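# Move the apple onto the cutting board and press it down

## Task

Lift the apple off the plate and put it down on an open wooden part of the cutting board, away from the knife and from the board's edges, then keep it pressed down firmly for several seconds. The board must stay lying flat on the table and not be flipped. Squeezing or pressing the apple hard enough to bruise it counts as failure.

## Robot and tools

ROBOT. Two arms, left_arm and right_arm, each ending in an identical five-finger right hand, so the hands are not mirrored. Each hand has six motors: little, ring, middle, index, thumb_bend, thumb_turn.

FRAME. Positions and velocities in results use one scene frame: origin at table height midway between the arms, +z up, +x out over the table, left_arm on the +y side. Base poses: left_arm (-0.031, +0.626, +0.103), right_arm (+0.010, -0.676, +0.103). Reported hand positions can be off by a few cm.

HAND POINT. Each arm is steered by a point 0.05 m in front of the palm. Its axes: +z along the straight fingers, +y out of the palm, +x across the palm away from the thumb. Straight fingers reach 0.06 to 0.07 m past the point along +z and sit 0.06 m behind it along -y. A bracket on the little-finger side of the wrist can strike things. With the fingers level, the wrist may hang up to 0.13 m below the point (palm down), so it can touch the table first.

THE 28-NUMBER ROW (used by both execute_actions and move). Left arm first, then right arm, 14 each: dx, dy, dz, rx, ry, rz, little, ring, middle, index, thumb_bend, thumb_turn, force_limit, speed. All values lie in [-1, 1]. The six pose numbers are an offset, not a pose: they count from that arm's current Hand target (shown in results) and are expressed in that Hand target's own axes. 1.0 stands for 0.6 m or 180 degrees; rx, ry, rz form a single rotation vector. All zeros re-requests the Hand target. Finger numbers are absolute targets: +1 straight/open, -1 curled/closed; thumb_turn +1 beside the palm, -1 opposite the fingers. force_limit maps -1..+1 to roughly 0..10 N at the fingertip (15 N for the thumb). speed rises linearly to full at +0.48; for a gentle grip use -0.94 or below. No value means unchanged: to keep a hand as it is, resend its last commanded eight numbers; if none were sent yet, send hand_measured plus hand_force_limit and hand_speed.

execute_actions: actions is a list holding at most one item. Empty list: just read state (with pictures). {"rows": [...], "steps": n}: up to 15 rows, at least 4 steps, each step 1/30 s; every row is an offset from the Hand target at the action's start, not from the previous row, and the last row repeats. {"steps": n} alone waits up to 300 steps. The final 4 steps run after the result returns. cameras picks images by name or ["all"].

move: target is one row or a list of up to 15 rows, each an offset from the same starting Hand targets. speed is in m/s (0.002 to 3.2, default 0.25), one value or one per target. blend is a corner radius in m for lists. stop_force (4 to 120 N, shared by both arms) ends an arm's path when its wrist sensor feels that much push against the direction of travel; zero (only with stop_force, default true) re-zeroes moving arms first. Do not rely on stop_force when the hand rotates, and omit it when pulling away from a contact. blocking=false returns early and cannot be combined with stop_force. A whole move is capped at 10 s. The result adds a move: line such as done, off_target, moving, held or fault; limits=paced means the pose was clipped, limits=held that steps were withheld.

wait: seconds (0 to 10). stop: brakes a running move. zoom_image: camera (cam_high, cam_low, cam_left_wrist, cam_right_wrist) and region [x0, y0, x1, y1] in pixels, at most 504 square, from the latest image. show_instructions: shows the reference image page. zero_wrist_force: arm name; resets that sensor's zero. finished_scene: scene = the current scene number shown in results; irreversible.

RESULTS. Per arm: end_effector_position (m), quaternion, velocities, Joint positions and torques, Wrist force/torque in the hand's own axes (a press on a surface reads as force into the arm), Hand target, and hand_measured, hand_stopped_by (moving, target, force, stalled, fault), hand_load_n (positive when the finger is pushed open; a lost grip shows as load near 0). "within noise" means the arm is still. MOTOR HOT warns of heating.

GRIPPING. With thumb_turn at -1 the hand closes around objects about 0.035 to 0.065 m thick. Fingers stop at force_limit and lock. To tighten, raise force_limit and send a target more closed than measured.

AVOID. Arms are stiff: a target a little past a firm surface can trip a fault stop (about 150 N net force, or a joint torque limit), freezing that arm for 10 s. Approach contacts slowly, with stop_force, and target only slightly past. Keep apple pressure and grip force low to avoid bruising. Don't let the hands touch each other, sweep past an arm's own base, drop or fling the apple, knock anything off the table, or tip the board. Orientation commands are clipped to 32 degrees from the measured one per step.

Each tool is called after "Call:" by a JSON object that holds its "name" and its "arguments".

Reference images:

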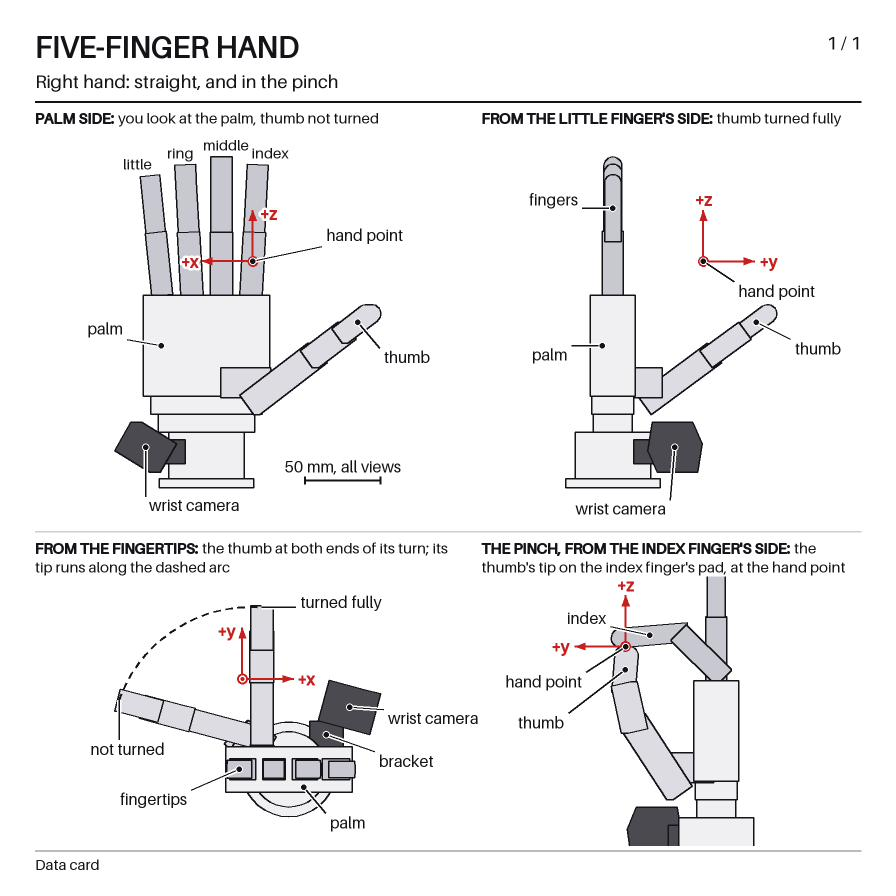

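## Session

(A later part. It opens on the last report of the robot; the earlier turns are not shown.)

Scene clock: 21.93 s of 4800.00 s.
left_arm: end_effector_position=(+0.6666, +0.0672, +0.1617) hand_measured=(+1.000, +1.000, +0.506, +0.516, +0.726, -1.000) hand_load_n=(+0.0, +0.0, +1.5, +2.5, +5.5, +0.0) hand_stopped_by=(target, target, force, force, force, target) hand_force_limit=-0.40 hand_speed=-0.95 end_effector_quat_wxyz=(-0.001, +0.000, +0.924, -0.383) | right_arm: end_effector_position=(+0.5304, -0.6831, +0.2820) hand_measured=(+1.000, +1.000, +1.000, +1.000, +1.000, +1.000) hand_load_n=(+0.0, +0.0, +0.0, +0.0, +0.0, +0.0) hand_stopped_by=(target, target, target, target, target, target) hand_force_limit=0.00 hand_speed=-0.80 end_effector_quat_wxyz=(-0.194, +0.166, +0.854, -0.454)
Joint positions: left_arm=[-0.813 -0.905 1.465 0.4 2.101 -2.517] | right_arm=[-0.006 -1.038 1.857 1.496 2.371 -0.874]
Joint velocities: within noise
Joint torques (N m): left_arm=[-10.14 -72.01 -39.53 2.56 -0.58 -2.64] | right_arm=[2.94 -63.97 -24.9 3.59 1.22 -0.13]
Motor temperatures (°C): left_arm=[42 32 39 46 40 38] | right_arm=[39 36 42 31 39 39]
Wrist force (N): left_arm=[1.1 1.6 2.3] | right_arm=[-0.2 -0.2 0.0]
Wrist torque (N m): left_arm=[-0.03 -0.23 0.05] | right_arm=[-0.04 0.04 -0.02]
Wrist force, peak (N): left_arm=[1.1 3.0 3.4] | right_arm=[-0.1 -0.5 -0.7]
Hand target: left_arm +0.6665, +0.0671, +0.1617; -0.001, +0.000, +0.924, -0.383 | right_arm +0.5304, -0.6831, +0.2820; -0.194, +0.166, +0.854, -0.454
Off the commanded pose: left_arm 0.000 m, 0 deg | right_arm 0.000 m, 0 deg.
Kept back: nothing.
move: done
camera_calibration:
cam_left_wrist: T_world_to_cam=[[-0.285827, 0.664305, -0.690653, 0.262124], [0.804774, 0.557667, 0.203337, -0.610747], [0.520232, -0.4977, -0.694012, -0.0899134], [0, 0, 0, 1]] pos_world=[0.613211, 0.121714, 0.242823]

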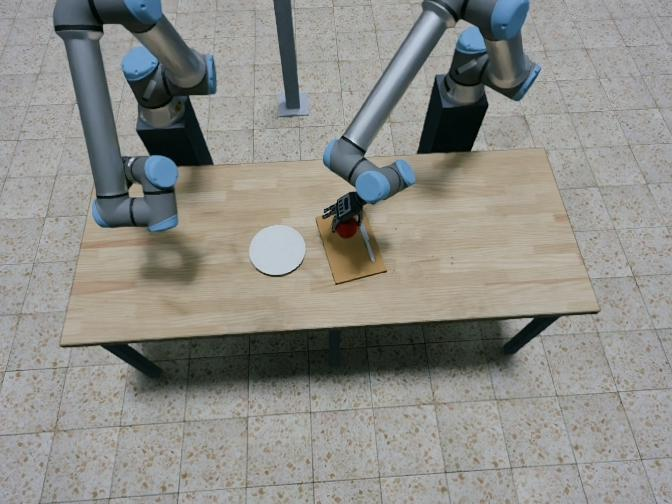

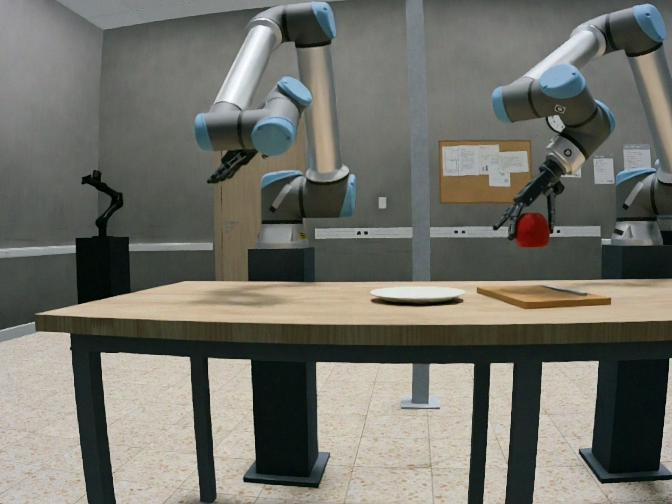

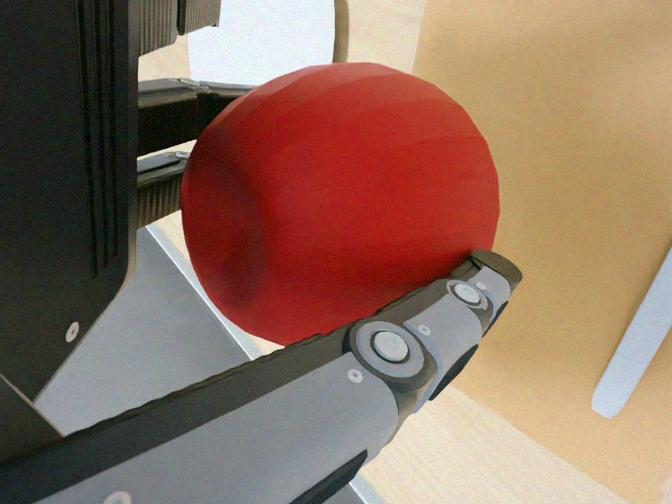

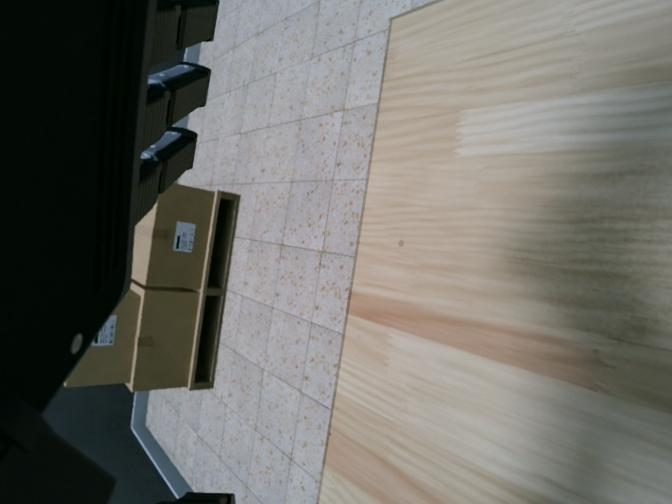

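Call:
{"name": "move", "arguments": {"target": [0.0167,0.0907,0.1072,0,0,0,1,1,-0.1,-0.1,0.3,-1,-0.4,-0.95, 0,0,0,0,0,0,1,1,1,1,1,1,0,-0.8], "speed": 0.06}}

Call:
{"name": "zoom_image", "arguments": {"camera": "cam_high", "region": [270, 170, 420, 300]}}

Call:
{"name": "zoom_image", "arguments": {"camera": "cam_low", "region": [450, 180, 620, 310]}}

Scene clock: 24.20 s of 4800.00 s.
left_arm: end_effector_position=(+0.6563, +0.0601, +0.0775) hand_measured=(+1.000, +1.000, +0.506, +0.516, +0.726, -1.000) hand_load_n=(+0.0, +0.0, +1.5, +2.5, +5.5, +0.0) hand_stopped_by=(target, target, force, force, force, target) hand_force_limit=-0.40 hand_speed=-0.95 end_effector_quat_wxyz=(-0.001, +0.000, +0.924, -0.383) end_effector_velocity=(+0.000, +0.001, +0.003) end_effector_angular_velocity=(+0.003, +0.000, +0.001) | right_arm: end_effector_position=(+0.5304, -0.6831, +0.2820) hand_measured=(+1.000, +1.000, +1.000, +1.000, +1.000, +1.000) hand_load_n=(+0.0, +0.0, +0.0, +0.0, +0.0, +0.0) hand_stopped_by=(target, target, target, target, target, target) hand_force_limit=0.00 hand_speed=-0.80 end_effector_quat_wxyz=(-0.194, +0.166, +0.854, -0.454)
Joint positions: left_arm=[-0.829 -0.833 1.511 0.274 2.091 -2.533] | right_arm=[-0.006 -1.038 1.857 1.496 2.371 -0.874]
Joint velocities: left_arm=[0.001 -0.003 -0.001 0.006 -0.001 0.001] | right_arm=[within noise]
Joint torques (N m): left_arm=[2.46 -92.91 -37.58 5.45 0.16 -0.88] | right_arm=[1.39 -68.51 -25.24 3.89 1.19 0]
Motor temperatures (°C): left_arm=[42 32 39 46 40 38] | right_arm=[39 36 42 31 39 39]
Wrist force (N): left_arm=[0.9 1.4 2.3] | right_arm=[-0.1 -0.3 -0.3]
Wrist torque (N m): left_arm=[-0.09 -0.20 0.04] | right_arm=[-0.01 0.03 -0.01]
Wrist force, peak (N): left_arm=[1.2 2.2 3.1] | right_arm=[0.1 0.0 -0.7]
Hand target: left_arm +0.6564, +0.0601, +0.0777; -0.001, +0.000, +0.924, -0.383 | right_arm +0.5304, -0.6831, +0.2820; -0.194, +0.166, +0.854, -0.454
Off the commanded pose: left_arm 0.000 m, 0 deg | right_arm 0.000 m, 0 deg.
Kept back: nothing.
move: done
camera_calibration:
cam_left_wrist: T_world_to_cam=[[-0.285914, 0.664479, -0.69045, 0.205772], [0.804757, 0.557657, 0.203433, -0.581461], [0.520212, -0.49748, -0.694185, -0.146564], [0, 0, 0, 1]] pos_world=[0.603012, 0.114613, 0.158621]

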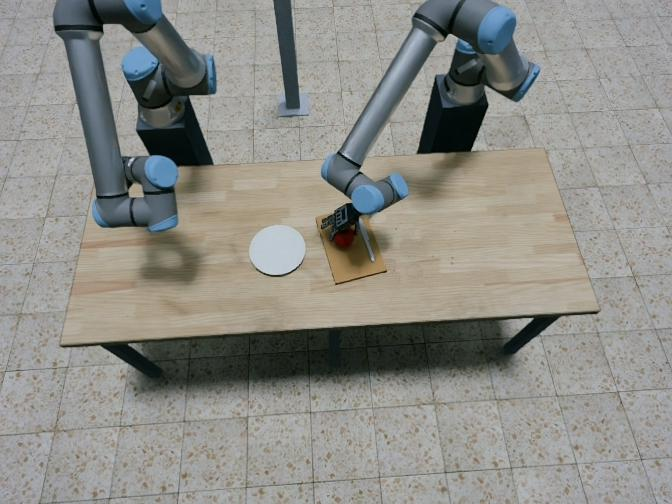

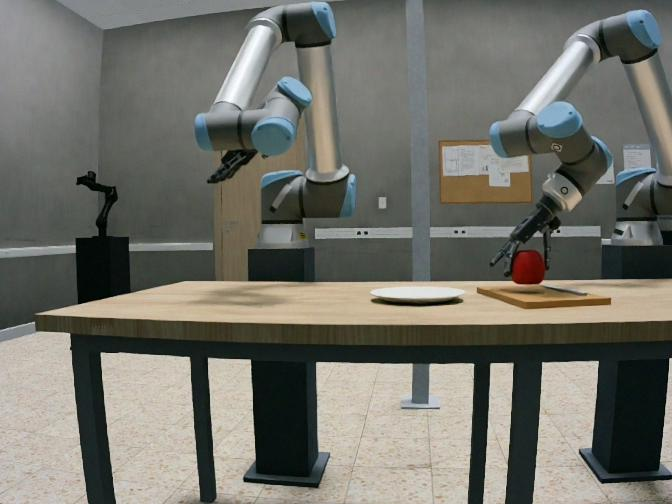

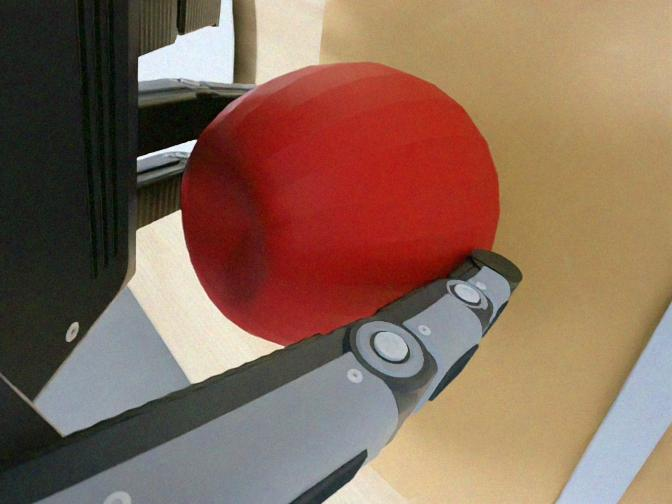

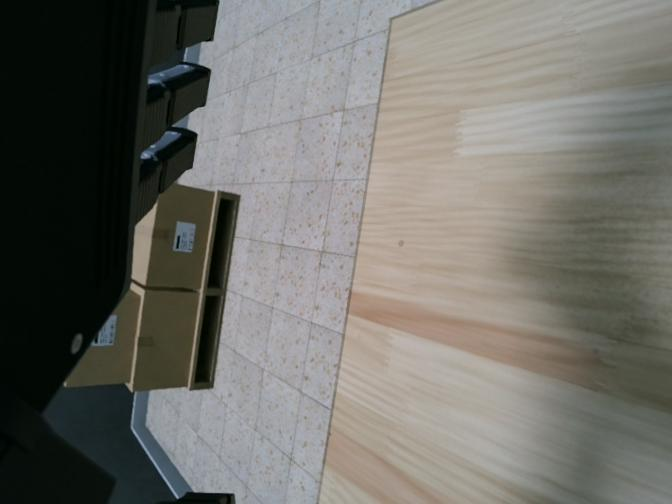

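Scaled by 3.360 from the camera's 672x504 image, which has a finer 960x720 frame.

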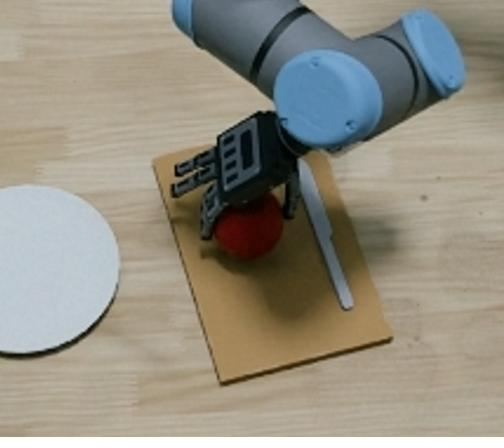

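Scaled by 2.965 from the camera's 672x504 image, which has a finer 960x720 frame.

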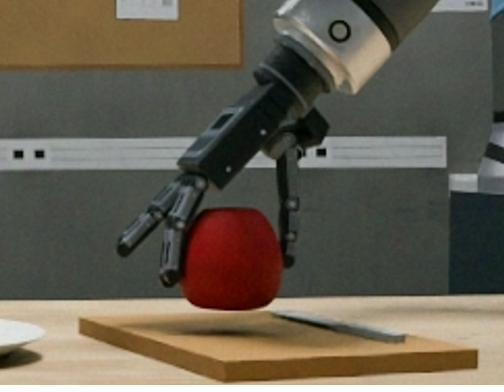

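Call:
{"name": "move", "arguments": {"target": [0,0.04,0.04,0,0,0,1,1,-0.1,-0.1,0.3,-1,-0.4,-0.95, 0,0,0,0,0,0,1,1,1,1,1,1,0,-0.8], "speed": 0.006, "stop_force": 6}}

Call:
{"name": "zoom_image", "arguments": {"camera": "cam_low", "region": [450, 180, 620, 310]}}

Scene clock: 28.63 s of 4800.00 s.
left_arm: end_effector_position=(+0.6564, +0.0601, +0.0585) hand_measured=(+1.000, +1.000, +0.506, +0.516, +0.726, -1.000) hand_load_n=(-0.5, +0.0, +1.5, +3.0, +5.5, +0.0) hand_stopped_by=(target, target, force, force, force, target) hand_force_limit=-0.40 hand_speed=-0.95 end_effector_quat_wxyz=(-0.001, +0.000, +0.924, -0.383) | right_arm: end_effector_position=(+0.5304, -0.6831, +0.2820) hand_measured=(+1.000, +1.000, +1.000, +1.000, +1.000, +1.000) hand_load_n=(+0.0, +0.0, +0.0, +0.0, +0.0, +0.0) hand_stopped_by=(target, target, target, target, target, target) hand_force_limit=0.00 hand_speed=-0.80 end_effector_quat_wxyz=(-0.194, +0.166, +0.854, -0.454)
Joint positions: left_arm=[-0.829 -0.813 1.515 0.25 2.091 -2.533] | right_arm=[-0.006 -1.038 1.857 1.496 2.371 -0.874]
Joint velocities: within noise
Joint torques (N m): left_arm=[6.6 -88.29 -29.03 5.38 0.91 -1.02] | right_arm=[-0.16 -65.31 -25.12 3.67 1.03 -0.02]
Motor temperatures (°C): left_arm=[42 32 39 46 40 38] | right_arm=[39 36 42 31 39 39]
Wrist force (N): left_arm=[1.5 -1.7 -2.1] | right_arm=[0.4 -0.1 -0.1]
Wrist torque (N m): left_arm=[0.01 -0.16 0.02] | right_arm=[-0.02 -0.05 0.02]
Wrist force, peak (N): left_arm=[1.7 -4.9 -5.1] | right_arm=[-0.3 0.0 -0.9]
Hand target: left_arm +0.6564, +0.0601, +0.0585; -0.001, +0.000, +0.924, -0.383 (not the last commanded pose) | right_arm +0.5304, -0.6831, +0.2820; -0.194, +0.166, +0.854, -0.454
Off the commanded pose: left_arm 0.015 m, 0 deg | right_arm 0.000 m, 0 deg.
Kept back: nothing.
move: contact (left_arm)
camera_calibration:
cam_left_wrist: T_world_to_cam=[[-0.285842, 0.664411, -0.690544, 0.19266], [0.804775, 0.557639, 0.203409, -0.577682], [0.520222, -0.49759, -0.694099, -0.15981], [0, 0, 0, 1]] pos_world=[0.603112, 0.114613, 0.139622]

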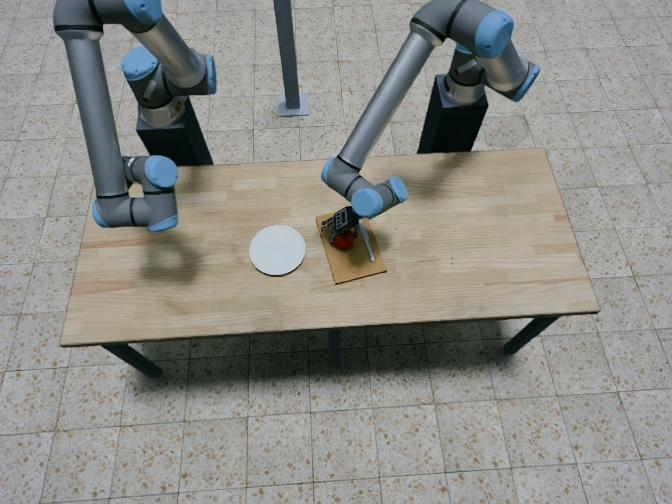

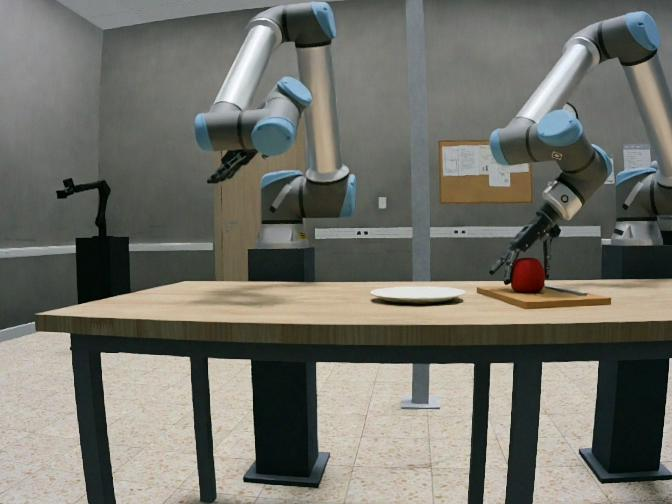

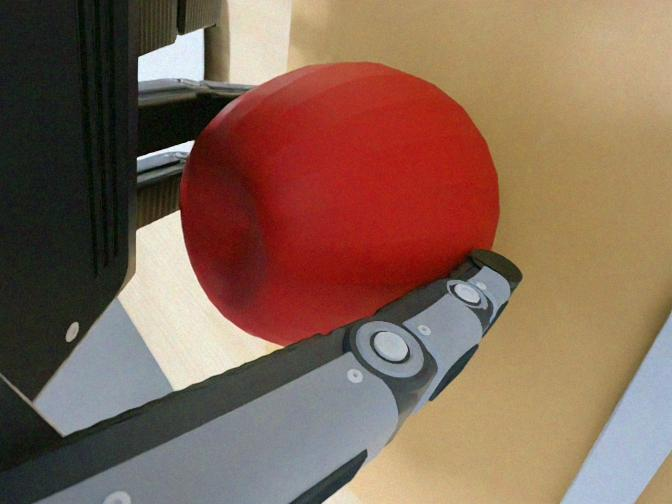

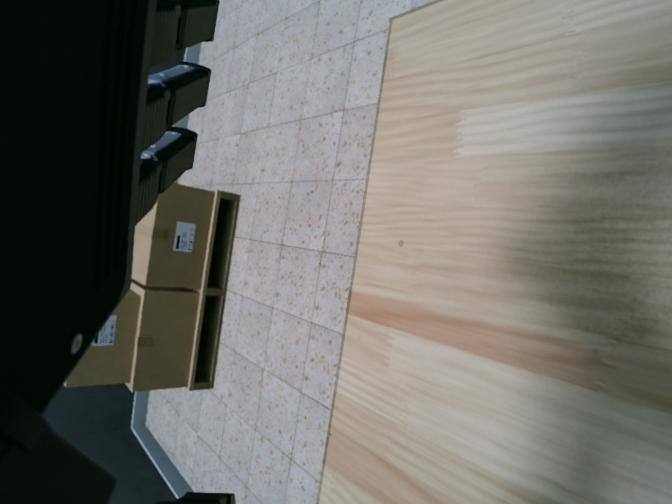

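Scaled by 2.965 from the camera's 672x504 image, which has a finer 960x720 frame.

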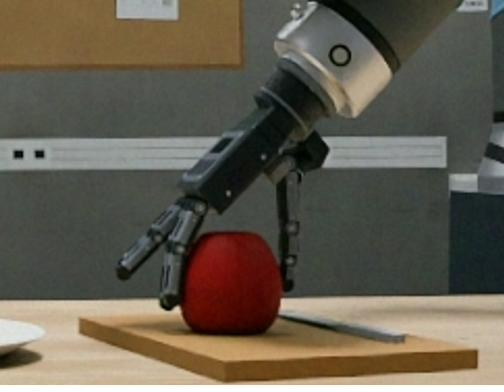

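Call:
{"name": "move", "arguments": {"target": [0,0.006,0.006,0,0,0,1,1,-0.1,-0.1,0.3,-1,-0.4,-0.95, 0,0,0,0,0,0,1,1,1,1,1,1,0,-0.8], "speed": 0.003, "stop_force": 5, "cameras": []}}

Call:
{"name": "wait", "arguments": {"seconds": 5, "cameras": ["cam_low"]}}

Call:
{"name": "zoom_image", "arguments": {"camera": "cam_low", "region": [450, 180, 620, 310]}}

Scene clock: 29.80 s of 4800.00 s.
left_arm: end_effector_position=(+0.6564, +0.0601, +0.0582) hand_measured=(+1.000, +1.000, +0.506, +0.516, +0.726, -1.000) hand_load_n=(+0.0, -0.5, +1.5, +2.5, +5.5, -0.5) hand_stopped_by=(target, target, force, force, force, target) hand_force_limit=-0.40 hand_speed=-0.95 end_effector_quat_wxyz=(-0.001, +0.000, +0.924, -0.383) | right_arm: end_effector_position=(+0.5304, -0.6831, +0.2820) hand_measured=(+1.000, +1.000, +1.000, +1.000, +1.000, +1.000) hand_load_n=(+0.0, +0.0, +0.0, +0.0, +0.0, +0.0) hand_stopped_by=(target, target, target, target, target, target) hand_force_limit=0.00 hand_speed=-0.80 end_effector_quat_wxyz=(-0.194, +0.166, +0.854, -0.454)
Joint positions: left_arm=[-0.829 -0.813 1.515 0.25 2.091 -2.533] | right_arm=[-0.006 -1.038 1.857 1.496 2.371 -0.874]
Joint velocities: within noise
Joint torques (N m): left_arm=[6.86 -85.46 -27.65 5.36 0.62 -0.8] | right_arm=[0.27 -68.41 -25.88 3.67 1.05 -0.61]
Motor temperatures (°C): left_arm=[42 32 39 46 40 38] | right_arm=[39 36 42 31 39 39]
Wrist force (N): left_arm=[1.9 -5.2 -5.7] | right_arm=[-0.5 -0.1 -0.3]
Wrist torque (N m): left_arm=[0.07 -0.10 0.00] | right_arm=[0.01 0.08 -0.04]
Wrist force, peak (N): left_arm=[2.0 -7.0 -7.1] | right_arm=[0.2 -0.3 -0.5]
Hand target: left_arm +0.6564, +0.0601, +0.0583; -0.001, +0.000, +0.924, -0.383 (not the last commanded pose) | right_arm +0.5304, -0.6831, +0.2820; -0.194, +0.166, +0.854, -0.454
Off the commanded pose: left_arm 0.005 m, 0 deg | right_arm 0.000 m, 0 deg.
Kept back: nothing.
move: contact (left_arm)
No camera images: "cameras" was empty.

Scene clock: 34.80 s of 4800.00 s.
left_arm: end_effector_position=(+0.6564, +0.0601, +0.0583) hand_measured=(+1.000, +1.000, +0.506, +0.516, +0.726, -1.000) hand_load_n=(-0.5, +0.0, +2.0, +2.5, +6.0, +0.0) hand_stopped_by=(target, target, force, force, force, target) hand_force_limit=-0.40 hand_speed=-0.95 end_effector_quat_wxyz=(-0.001, +0.000, +0.924, -0.383) | right_arm: end_effector_position=(+0.5304, -0.6831, +0.2820) hand_measured=(+1.000, +1.000, +1.000, +1.000, +1.000, +1.000) hand_load_n=(+0.0, -0.5, +0.0, +0.0, +0.0, +0.0) hand_stopped_by=(target, target, target, target, target, target) hand_force_limit=0.00 hand_speed=-0.80 end_effector_quat_wxyz=(-0.194, +0.166, +0.854, -0.454)
Joint positions: left_arm=[-0.829 -0.813 1.515 0.25 2.091 -2.533] | right_arm=[-0.006 -1.038 1.857 1.496 2.371 -0.874]
Joint velocities: within noise
Joint torques (N m): left_arm=[7.64 -83.5 -30.52 4.07 1.22 -0.95] | right_arm=[-0.33 -66.15 -25.9 4.02 1.21 -0.77]
Motor temperatures (°C): left_arm=[42 32 39 46 40 38] | right_arm=[39 36 42 31 39 39]
Wrist force (N): left_arm=[2.2 -4.4 -5.0] | right_arm=[-0.1 0.0 -0.2]
Wrist torque (N m): left_arm=[-0.02 -0.16 0.01] | right_arm=[0.00 0.02 -0.01]
Wrist force, peak (N): left_arm=[2.1 -5.7 -6.1] | right_arm=[-0.2 -0.2 -0.8]
Hand target: left_arm +0.6564, +0.0601, +0.0583; -0.001, +0.000, +0.924, -0.383 (not the last commanded pose) | right_arm +0.5304, -0.6831, +0.2820; -0.194, +0.166, +0.854, -0.454
Off the commanded pose: left_arm 0.005 m, 0 deg | right_arm 0.000 m, 0 deg.
Steps of this call (1-150: nothing new was sent). Readings (end_effector_position of left_arm | right_arm; what the end effector reports):
1: (+0.6564, +0.0601, +0.0583) | (+0.5304, -0.6831, +0.2820) | left_arm hand_measured=(+1.000, +1.000, +0.506, +0.516, +0.726, -1.000) hand_load_n=(+0.0, +0.0, +1.5, +2.5, +6.0, -0.5) hand_stopped_by=(target, target, force, force, force, target) hand_force_limit=-0.40 hand_speed=-0.95 | right_arm hand_measured=(+1.000, +1.000, +1.000, +1.000, +1.000, +1.000) hand_load_n=(+0.0, -0.5, +0.0, +0.0, +0.0, +0.0) hand_stopped_by=(target, target, target, target, target, target) hand_force_limit=0.00 hand_speed=-0.80
2: (+0.6564, +0.0601, +0.0583) | (+0.5304, -0.6831, +0.2820) | left_arm hand_measured=(+1.000, +1.000, +0.506, +0.516, +0.726, -1.000) hand_load_n=(+0.0, +0.0, +1.5, +2.5, +6.0, -0.5) hand_stopped_by=(target, target, force, force, force, target) hand_force_limit=-0.40 hand_speed=-0.95 | right_arm hand_measured=(+1.000, +1.000, +1.000, +1.000, +1.000, +1.000) hand_load_n=(+0.0, +0.0, +0.0, +0.0, +0.0, +0.0) hand_stopped_by=(target, target, target, target, target, target) hand_force_limit=0.00 hand_speed=-0.80
4: (+0.6564, +0.0601, +0.0583) | (+0.5304, -0.6831, +0.2820) | left_arm hand_measured=(+1.000, +1.000, +0.506, +0.516, +0.726, -1.000) hand_load_n=(+0.0, +0.0, +1.5, +2.5, +5.5, -0.5) hand_stopped_by=(target, target, force, force, force, target) hand_force_limit=-0.40 hand_speed=-0.95 | right_arm hand_measured=(+1.000, +1.000, +1.000, +1.000, +1.000, +1.000) hand_load_n=(+0.0, +0.0, +0.0, +0.0, +0.0, +0.0) hand_stopped_by=(target, target, target, target, target, target) hand_force_limit=0.00 hand_speed=-0.80
8: (+0.6564, +0.0601, +0.0583) | (+0.5304, -0.6831, +0.2820) | left_arm hand_measured=(+1.000, +1.000, +0.506, +0.516, +0.726, -1.000) hand_load_n=(+0.0, +0.0, +1.5, +3.0, +6.0, -0.5) hand_stopped_by=(target, target, force, force, force, target) hand_force_limit=-0.40 hand_speed=-0.95 | right_arm hand_measured=(+1.000, +1.000, +1.000, +1.000, +1.000, +1.000) hand_load_n=(+0.0, +0.0, +0.0, +0.0, +0.0, +0.0) hand_stopped_by=(target, target, target, target, target, target) hand_force_limit=0.00 hand_speed=-0.80
150: the state above
Images, in order (width x height): cam_low 672x504.

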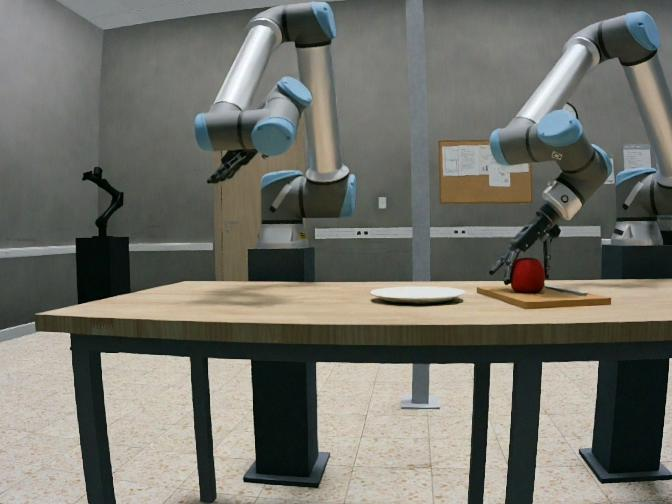

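Scaled by 2.965 from the camera's 672x504 image, which has a finer 960x720 frame.

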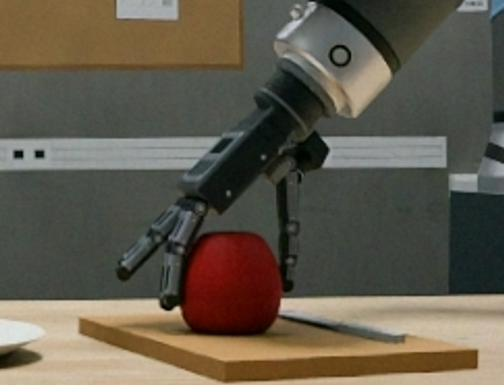

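Call:
{"name": "move", "arguments": {"target": [0,0.006,0.006,0,0,0,1,1,-0.1,-0.1,0.3,-1,-0.4,-0.95, 0,0,0,0,0,0,1,1,1,1,1,1,0,-0.8], "speed": 0.003, "stop_force": 5, "cameras": []}}

Call:
{"name": "wait", "arguments": {"seconds": 5, "cameras": ["cam_low"]}}

Call:
{"name": "zoom_image", "arguments": {"camera": "cam_low", "region": [450, 180, 620, 310]}}

Scene clock: 36.57 s of 4800.00 s.
left_arm: end_effector_position=(+0.6565, +0.0601, +0.0574) hand_measured=(+1.000, +1.000, +0.506, +0.516, +0.726, -1.000) hand_load_n=(+0.0, +0.0, +1.5, +2.5, +7.0, -0.5) hand_stopped_by=(target, target, force, force, force, target) hand_force_limit=-0.40 hand_speed=-0.95 end_effector_quat_wxyz=(-0.001, +0.000, +0.924, -0.383) | right_arm: end_effector_position=(+0.5304, -0.6831, +0.2820) hand_measured=(+1.000, +1.000, +1.000, +1.000, +1.000, +1.000) hand_load_n=(+0.0, +0.0, +0.0, +0.0, +0.0, +0.0) hand_stopped_by=(target, target, target, target, target, target) hand_force_limit=0.00 hand_speed=-0.80 end_effector_quat_wxyz=(-0.194, +0.166, +0.854, -0.454)
Joint positions: left_arm=[-0.829 -0.812 1.516 0.249 2.091 -2.533] | right_arm=[-0.006 -1.038 1.857 1.496 2.371 -0.874]
Joint velocities: within noise
Joint torques (N m): left_arm=[9.61 -82.75 -30.84 4.95 1.14 -0.83] | right_arm=[-1.74 -64.46 -25.63 4.14 1.44 -0.16]
Motor temperatures (°C): left_arm=[42 32 39 46 40 38] | right_arm=[39 36 42 31 39 39]
Wrist force (N): left_arm=[2.0 -6.0 -8.9] | right_arm=[0.2 -0.2 -0.2]
Wrist torque (N m): left_arm=[-0.11 -0.08 -0.02] | right_arm=[-0.01 -0.02 0.01]
Wrist force, peak (N): left_arm=[1.8 -8.3 -10.8] | right_arm=[-0.4 -0.2 -0.5]
Hand target: left_arm +0.6565, +0.0601, +0.0574; -0.001, +0.000, +0.924, -0.383 (not the last commanded pose) | right_arm +0.5304, -0.6831, +0.2820; -0.194, +0.166, +0.854, -0.454
Off the commanded pose: left_arm 0.004 m, 0 deg | right_arm 0.000 m, 0 deg.
Kept back: nothing.
move: contact (left_arm)
No camera images: "cameras" was empty.

Scene clock: 41.57 s of 4800.00 s.
left_arm: end_effector_position=(+0.6565, +0.0601, +0.0574) hand_measured=(+1.000, +1.000, +0.506, +0.516, +0.726, -1.000) hand_load_n=(+0.0, +0.0, +1.5, +2.5, +6.5, -1.0) hand_stopped_by=(target, target, force, force, force, target) hand_force_limit=-0.40 hand_speed=-0.95 end_effector_quat_wxyz=(-0.001, +0.000, +0.924, -0.383) | right_arm: end_effector_position=(+0.5304, -0.6831, +0.2820) hand_measured=(+1.000, +1.000, +1.000, +1.000, +1.000, +1.000) hand_load_n=(+0.0, +0.0, +0.0, +0.0, +0.0, -0.5) hand_stopped_by=(target, target, target, target, target, target) hand_force_limit=0.00 hand_speed=-0.80 end_effector_quat_wxyz=(-0.194, +0.166, +0.854, -0.454)
Joint positions: left_arm=[-0.829 -0.812 1.516 0.249 2.091 -2.533] | right_arm=[-0.006 -1.038 1.857 1.496 2.371 -0.874]
Joint velocities: within noise
Joint torques (N m): left_arm=[7.26 -83.42 -28.99 4.4 0.81 -0.8] | right_arm=[-1.24 -66.41 -24.48 3.93 1.29 -0.07]
Motor temperatures (°C): left_arm=[42 32 39 46 40 38] | right_arm=[39 36 42 31 39 39]
Wrist force (N): left_arm=[1.9 -5.2 -8.1] | right_arm=[0.0 -0.1 -0.3]
Wrist torque (N m): left_arm=[-0.17 -0.09 -0.02] | right_arm=[0.00 0.01 0.00]
Wrist force, peak (N): left_arm=[2.2 -6.3 -8.9] | right_arm=[0.1 -0.1 -0.8]
Hand target: left_arm +0.6565, +0.0601, +0.0574; -0.001, +0.000, +0.924, -0.383 (not the last commanded pose) | right_arm +0.5304, -0.6831, +0.2820; -0.194, +0.166, +0.854, -0.454
Off the commanded pose: left_arm 0.004 m, 0 deg | right_arm 0.000 m, 0 deg.
Steps of this call (1-150: nothing new was sent). Readings (end_effector_position of left_arm | right_arm; what the end effector reports):
1: (+0.6565, +0.0601, +0.0574) | (+0.5304, -0.6831, +0.2820) | left_arm hand_measured=(+1.000, +1.000, +0.506, +0.516, +0.726, -1.000) hand_load_n=(+0.0, +0.0, +1.5, +2.5, +6.5, -0.5) hand_stopped_by=(target, target, force, force, force, target) hand_force_limit=-0.40 hand_speed=-0.95 | right_arm hand_measured=(+1.000, +1.000, +1.000, +1.000, +1.000, +1.000) hand_load_n=(+0.0, +0.0, +0.0, +0.0, +0.0, +0.0) hand_stopped_by=(target, target, target, target, target, target) hand_force_limit=0.00 hand_speed=-0.80
2: (+0.6565, +0.0601, +0.0574) | (+0.5304, -0.6831, +0.2820) | left_arm hand_measured=(+1.000, +1.000, +0.506, +0.516, +0.726, -1.000) hand_load_n=(+0.0, +0.0, +1.5, +2.5, +6.5, -0.5) hand_stopped_by=(target, target, force, force, force, target) hand_force_limit=-0.40 hand_speed=-0.95 | right_arm hand_measured=(+1.000, +1.000, +1.000, +1.000, +1.000, +1.000) hand_load_n=(+0.0, +0.0, +0.0, -0.5, +0.0, +0.0) hand_stopped_by=(target, target, target, target, target, target) hand_force_limit=0.00 hand_speed=-0.80
4: (+0.6565, +0.0601, +0.0574) | (+0.5304, -0.6831, +0.2820) | left_arm hand_measured=(+1.000, +1.000, +0.506, +0.516, +0.726, -1.000) hand_load_n=(+0.0, +0.0, +1.5, +2.5, +6.5, -0.5) hand_stopped_by=(target, target, force, force, force, target) hand_force_limit=-0.40 hand_speed=-0.95 | right_arm hand_measured=(+1.000, +1.000, +1.000, +1.000, +1.000, +1.000) hand_load_n=(+0.0, +0.0, +0.0, +0.0, +0.0, -0.5) hand_stopped_by=(target, target, target, target, target, target) hand_force_limit=0.00 hand_speed=-0.80
8: (+0.6565, +0.0601, +0.0574) | (+0.5304, -0.6831, +0.2820) | left_arm hand_measured=(+1.000, +1.000, +0.506, +0.516, +0.726, -1.000) hand_load_n=(+0.0, +0.0, +1.5, +2.5, +6.5, -1.0) hand_stopped_by=(target, target, force, force, force, target) hand_force_limit=-0.40 hand_speed=-0.95 | right_arm hand_measured=(+1.000, +1.000, +1.000, +1.000, +1.000, +1.000) hand_load_n=(+0.0, +0.0, +0.0, +0.0, +0.0, -0.5) hand_stopped_by=(target, target, target, target, target, target) hand_force_limit=0.00 hand_speed=-0.80
150: the state above
Images, in order (width x height): cam_low 672x504.

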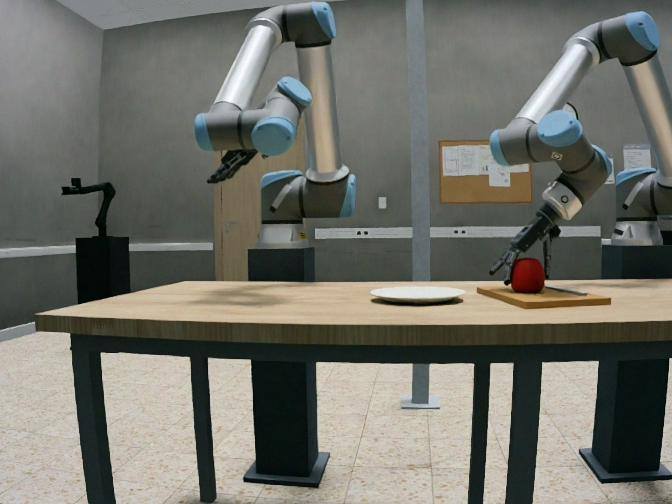

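Scaled by 2.965 from the camera's 672x504 image, which has a finer 960x720 frame.

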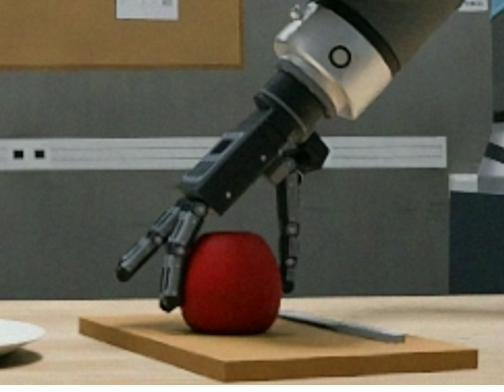

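Call:
{"name": "move", "arguments": {"target": [0,-0.001,-0.001,0,0,0,1,1,-0.1,-0.1,0.3,-1,-0.4,-0.95, 0,0,0,0,0,0,1,1,1,1,1,1,0,-0.8], "speed": 0.004, "cameras": []}}

Call:
{"name": "move", "arguments": {"target": [0,0,0,0,0,0,1,1,1,1,1,-1,-0.4,-0.95, 0,0,0,0,0,0,1,1,1,1,1,1,0,-0.8]}}

Call:
{"name": "zoom_image", "arguments": {"camera": "cam_low", "region": [450, 180, 620, 310]}}

Scene clock: 42.50 s of 4800.00 s.
left_arm: end_effector_position=(+0.6565, +0.0601, +0.0582) hand_measured=(+1.000, +1.000, +0.506, +0.516, +0.726, -1.000) hand_load_n=(+0.0, +0.0, +1.5, +2.5, +6.0, +0.0) hand_stopped_by=(target, target, force, force, force, target) hand_force_limit=-0.40 hand_speed=-0.95 end_effector_quat_wxyz=(-0.001, +0.000, +0.924, -0.383) | right_arm: end_effector_position=(+0.5304, -0.6831, +0.2820) hand_measured=(+1.000, +1.000, +1.000, +1.000, +1.000, +1.000) hand_load_n=(+0.0, +0.0, +0.0, +0.0, +0.0, -0.5) hand_stopped_by=(target, target, target, target, target, target) hand_force_limit=0.00 hand_speed=-0.80 end_effector_quat_wxyz=(-0.194, +0.166, +0.854, -0.454)
Joint positions: left_arm=[-0.829 -0.813 1.515 0.25 2.091 -2.533] | right_arm=[-0.006 -1.038 1.857 1.496 2.371 -0.874]
Joint velocities: within noise
Joint torques (N m): left_arm=[7.96 -92.94 -35.48 5.32 1.09 -1.07] | right_arm=[2.12 -65.24 -25.38 3.93 1.44 -0.25]
Motor temperatures (°C): left_arm=[42 32 39 46 40 38] | right_arm=[39 36 42 31 39 39]
Wrist force (N): left_arm=[1.0 0.7 2.1] | right_arm=[-0.1 -0.2 -0.4]
Wrist torque (N m): left_arm=[-0.14 -0.20 0.02] | right_arm=[0.00 0.02 -0.01]
Wrist force, peak (N): left_arm=[2.1 -6.1 -8.8] | right_arm=[-0.2 0.4 -0.4]
Hand target: left_arm +0.6565, +0.0601, +0.0582; -0.001, +0.000, +0.924, -0.383 | right_arm +0.5304, -0.6831, +0.2820; -0.194, +0.166, +0.854, -0.454
Off the commanded pose: left_arm 0.000 m, 0 deg | right_arm 0.000 m, 0 deg.
Kept back: nothing.
move: done
No camera images: "cameras" was empty.

Scene clock: 46.50 s of 4800.00 s.
left_arm: end_effector_position=(+0.6565, +0.0601, +0.0583) hand_measured=(+1.000, +1.000, +1.000, +1.000, +1.000, -1.000) hand_load_n=(+0.0, +0.0, +0.0, +0.0, +0.0, +0.0) hand_stopped_by=(target, target, target, target, target, target) hand_force_limit=-0.40 hand_speed=-0.95 end_effector_quat_wxyz=(-0.001, +0.000, +0.924, -0.383) | right_arm: end_effector_position=(+0.5304, -0.6831, +0.2820) hand_measured=(+1.000, +1.000, +1.000, +1.000, +1.000, +1.000) hand_load_n=(+0.0, +0.0, +0.0, +0.0, +0.0, +0.0) hand_stopped_by=(target, target, target, target, target, target) hand_force_limit=0.00 hand_speed=-0.80 end_effector_quat_wxyz=(-0.194, +0.166, +0.854, -0.454)
Joint positions: left_arm=[-0.829 -0.813 1.515 0.25 2.091 -2.533] | right_arm=[-0.006 -1.038 1.857 1.496 2.371 -0.874]
Joint velocities: within noise
Joint torques (N m): left_arm=[9.47 -77.66 -22.57 2.09 1.28 -0.67] | right_arm=[0.03 -66.73 -25.21 3.38 1.25 -0.31]
Motor temperatures (°C): left_arm=[42 32 39 45 40 38] | right_arm=[39 36 42 31 39 39]
Wrist force (N): left_arm=[0.9 0.1 0.7] | right_arm=[-0.1 -0.1 -0.1]
Wrist torque (N m): left_arm=[-0.03 -0.17 0.03] | right_arm=[0.00 0.02 -0.01]
Wrist force, peak (N): left_arm=[0.9 2.1 2.5] | right_arm=[-0.2 0.4 -0.6]
Hand target: left_arm +0.6565, +0.0601, +0.0582; -0.001, +0.000, +0.924, -0.383 | right_arm +0.5304, -0.6831, +0.2820; -0.194, +0.166, +0.854, -0.454
Off the commanded pose: left_arm 0.000 m, 0 deg | right_arm 0.000 m, 0 deg.
Kept back: nothing.
move: done
camera_calibration:
cam_left_wrist: T_world_to_cam=[[-0.285829, 0.664361, -0.690598, 0.192524], [0.804757, 0.557668, 0.203404, -0.577557], [0.520258, -0.497625, -0.694047, -0.160093], [0, 0, 0, 1]] pos_world=[0.603112, 0.114513, 0.139322]

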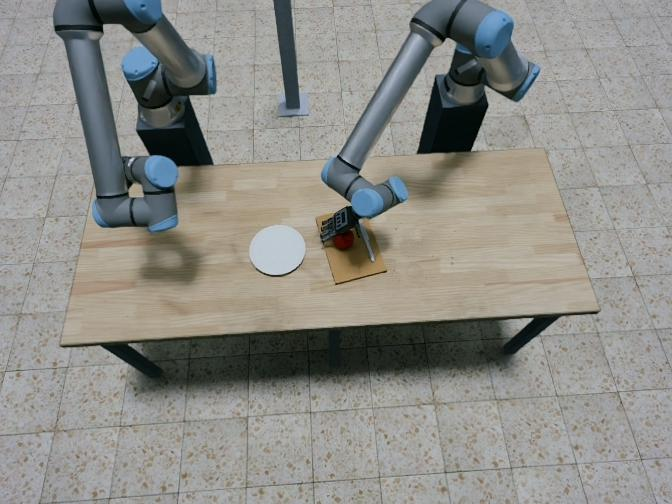

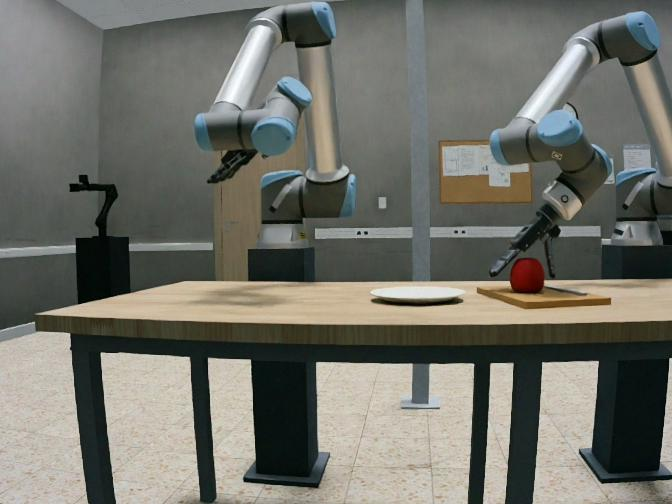

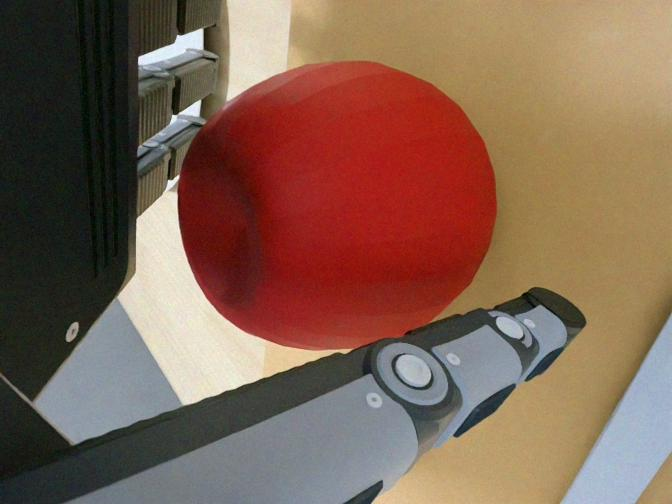

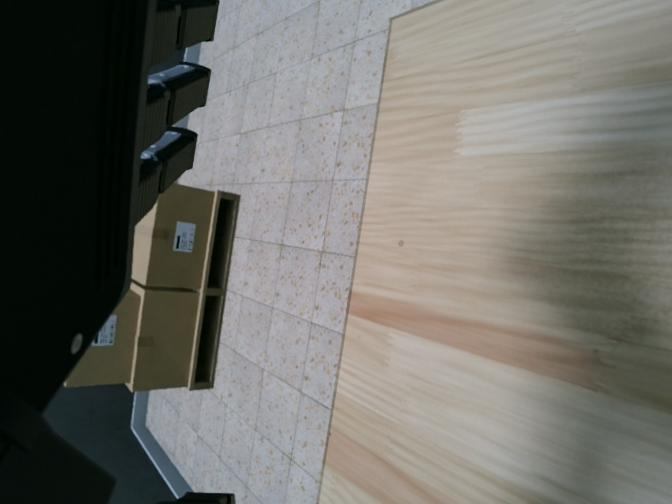

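Scaled by 2.965 from the camera's 672x504 image, which has a finer 960x720 frame.

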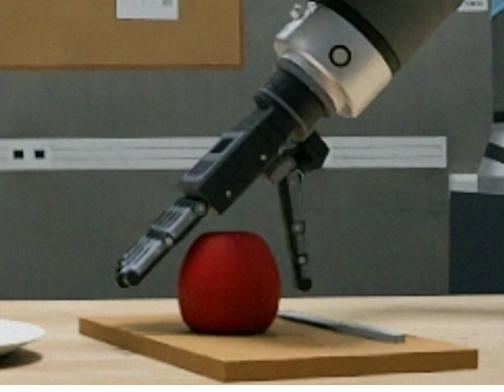

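Call:
{"name": "move", "arguments": {"target": [0,-0.153,-0.153,0,0,0,1,1,1,1,1,-1,-0.4,-0.95, 0,0,0,0,0,0,1,1,1,1,1,1,0,-0.8], "speed": 0.06}}

Call:
{"name": "zoom_image", "arguments": {"camera": "cam_high", "region": [270, 170, 420, 300]}}

Scene clock: 49.17 s of 4800.00 s.
left_arm: end_effector_position=(+0.6566, +0.0601, +0.1883) hand_measured=(+1.000, +1.000, +1.000, +1.000, +1.000, -1.000) hand_load_n=(+0.0, +0.0, +0.0, +0.0, +0.0, +0.0) hand_stopped_by=(target, target, target, target, target, target) hand_force_limit=-0.40 hand_speed=-0.95 end_effector_quat_wxyz=(-0.001, +0.000, +0.924, -0.383) end_effector_velocity=(+0.001, -0.001, -0.003) end_effector_angular_velocity=(-0.002, -0.003, -0.001) | right_arm: end_effector_position=(+0.5304, -0.6831, +0.2820) hand_measured=(+1.000, +1.000, +1.000, +1.000, +1.000, +1.000) hand_load_n=(+0.0, +0.0, +0.0, +0.0, +0.0, -0.5) hand_stopped_by=(target, target, target, target, target, target) hand_force_limit=0.00 hand_speed=-0.80 end_effector_quat_wxyz=(-0.194, +0.166, +0.854, -0.454)
Joint positions: left_arm=[-0.829 -0.936 1.463 0.425 2.091 -2.533] | right_arm=[-0.006 -1.038 1.857 1.496 2.371 -0.874]
Joint velocities: left_arm=[0 0.003 0.001 -0.007 0 0.001] | right_arm=[within noise]
Joint torques (N m): left_arm=[15.87 -69.52 -25.29 -0.53 3.06 1.8] | right_arm=[-0.49 -65.25 -26.24 3.5 1.31 -0.32]
Motor temperatures (°C): left_arm=[42 32 39 45 40 38] | right_arm=[39 36 41 31 39 39]
Wrist force (N): left_arm=[0.9 0.4 0.4] | right_arm=[0.0 0.0 -0.4]
Wrist torque (N m): left_arm=[0.00 -0.16 0.05] | right_arm=[0.01 0.01 0.00]
Wrist force, peak (N): left_arm=[1.2 0.5 1.3] | right_arm=[-0.1 -0.4 -0.7]
Hand target: left_arm +0.6566, +0.0601, +0.1881; -0.001, +0.000, +0.924, -0.383 | right_arm +0.5304, -0.6831, +0.2820; -0.194, +0.166, +0.854, -0.454
Off the commanded pose: left_arm 0.000 m, 0 deg | right_arm 0.000 m, 0 deg.
Kept back: nothing.
move: done
camera_calibration:
cam_left_wrist: T_world_to_cam=[[-0.285815, 0.664347, -0.690618, 0.282332], [0.804715, 0.557708, 0.203459, -0.604151], [0.520331, -0.497599, -0.694011, -0.0698558], [0, 0, 0, 1]] pos_world=[0.603211, 0.114614, 0.269423]

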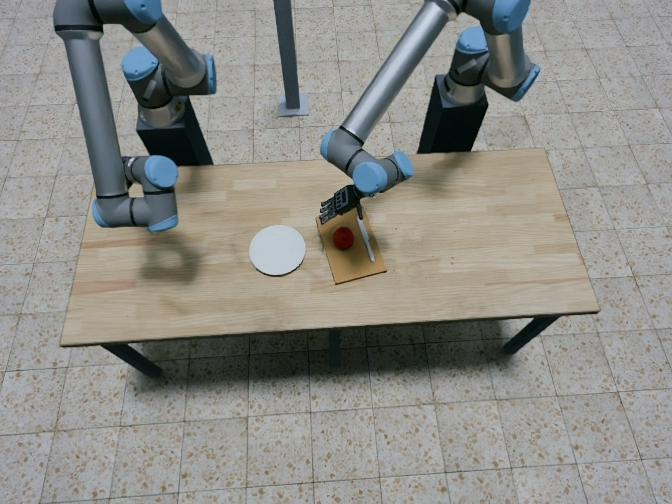

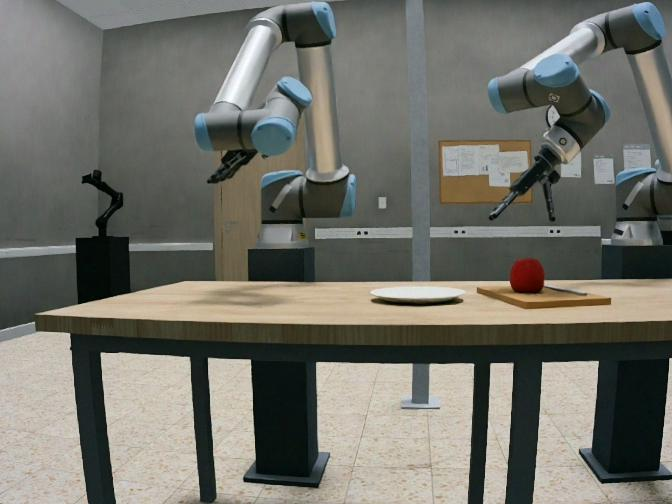

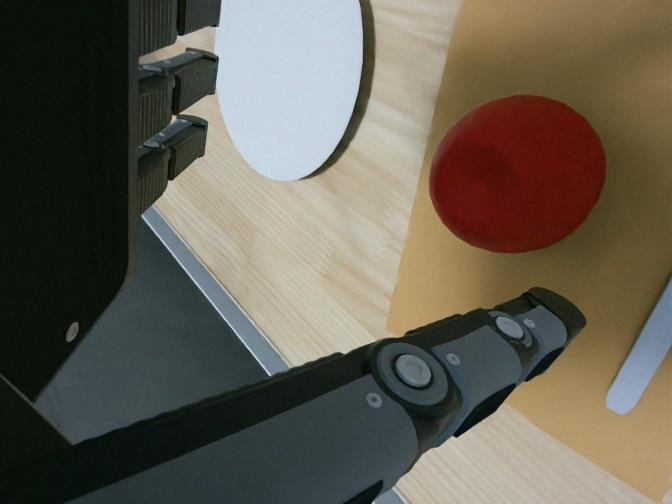

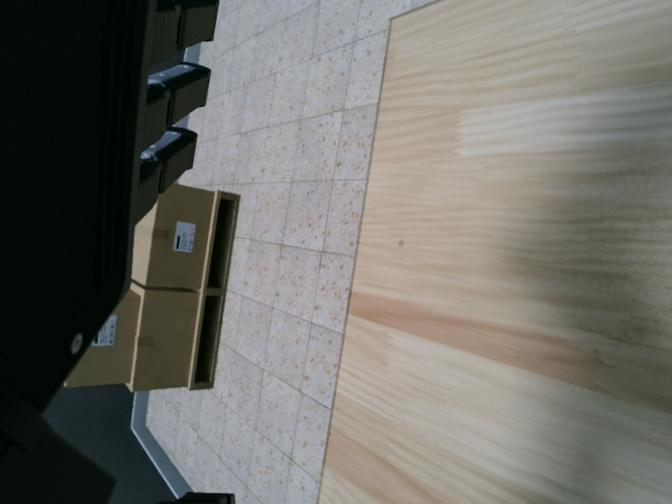

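Scaled by 3.360 from the camera's 672x504 image, which has a finer 960x720 frame.

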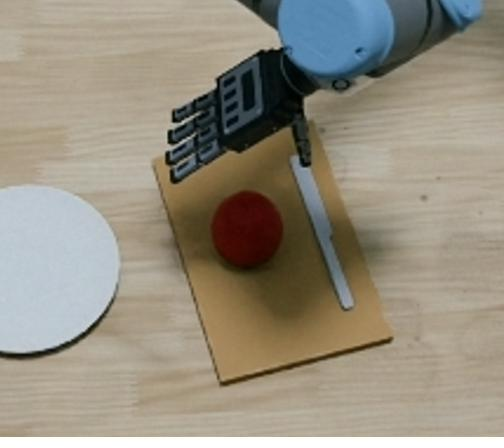

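Call:
{"name": "finished_scene", "arguments": {"scene": 1}}

The scene is finished: the task was done.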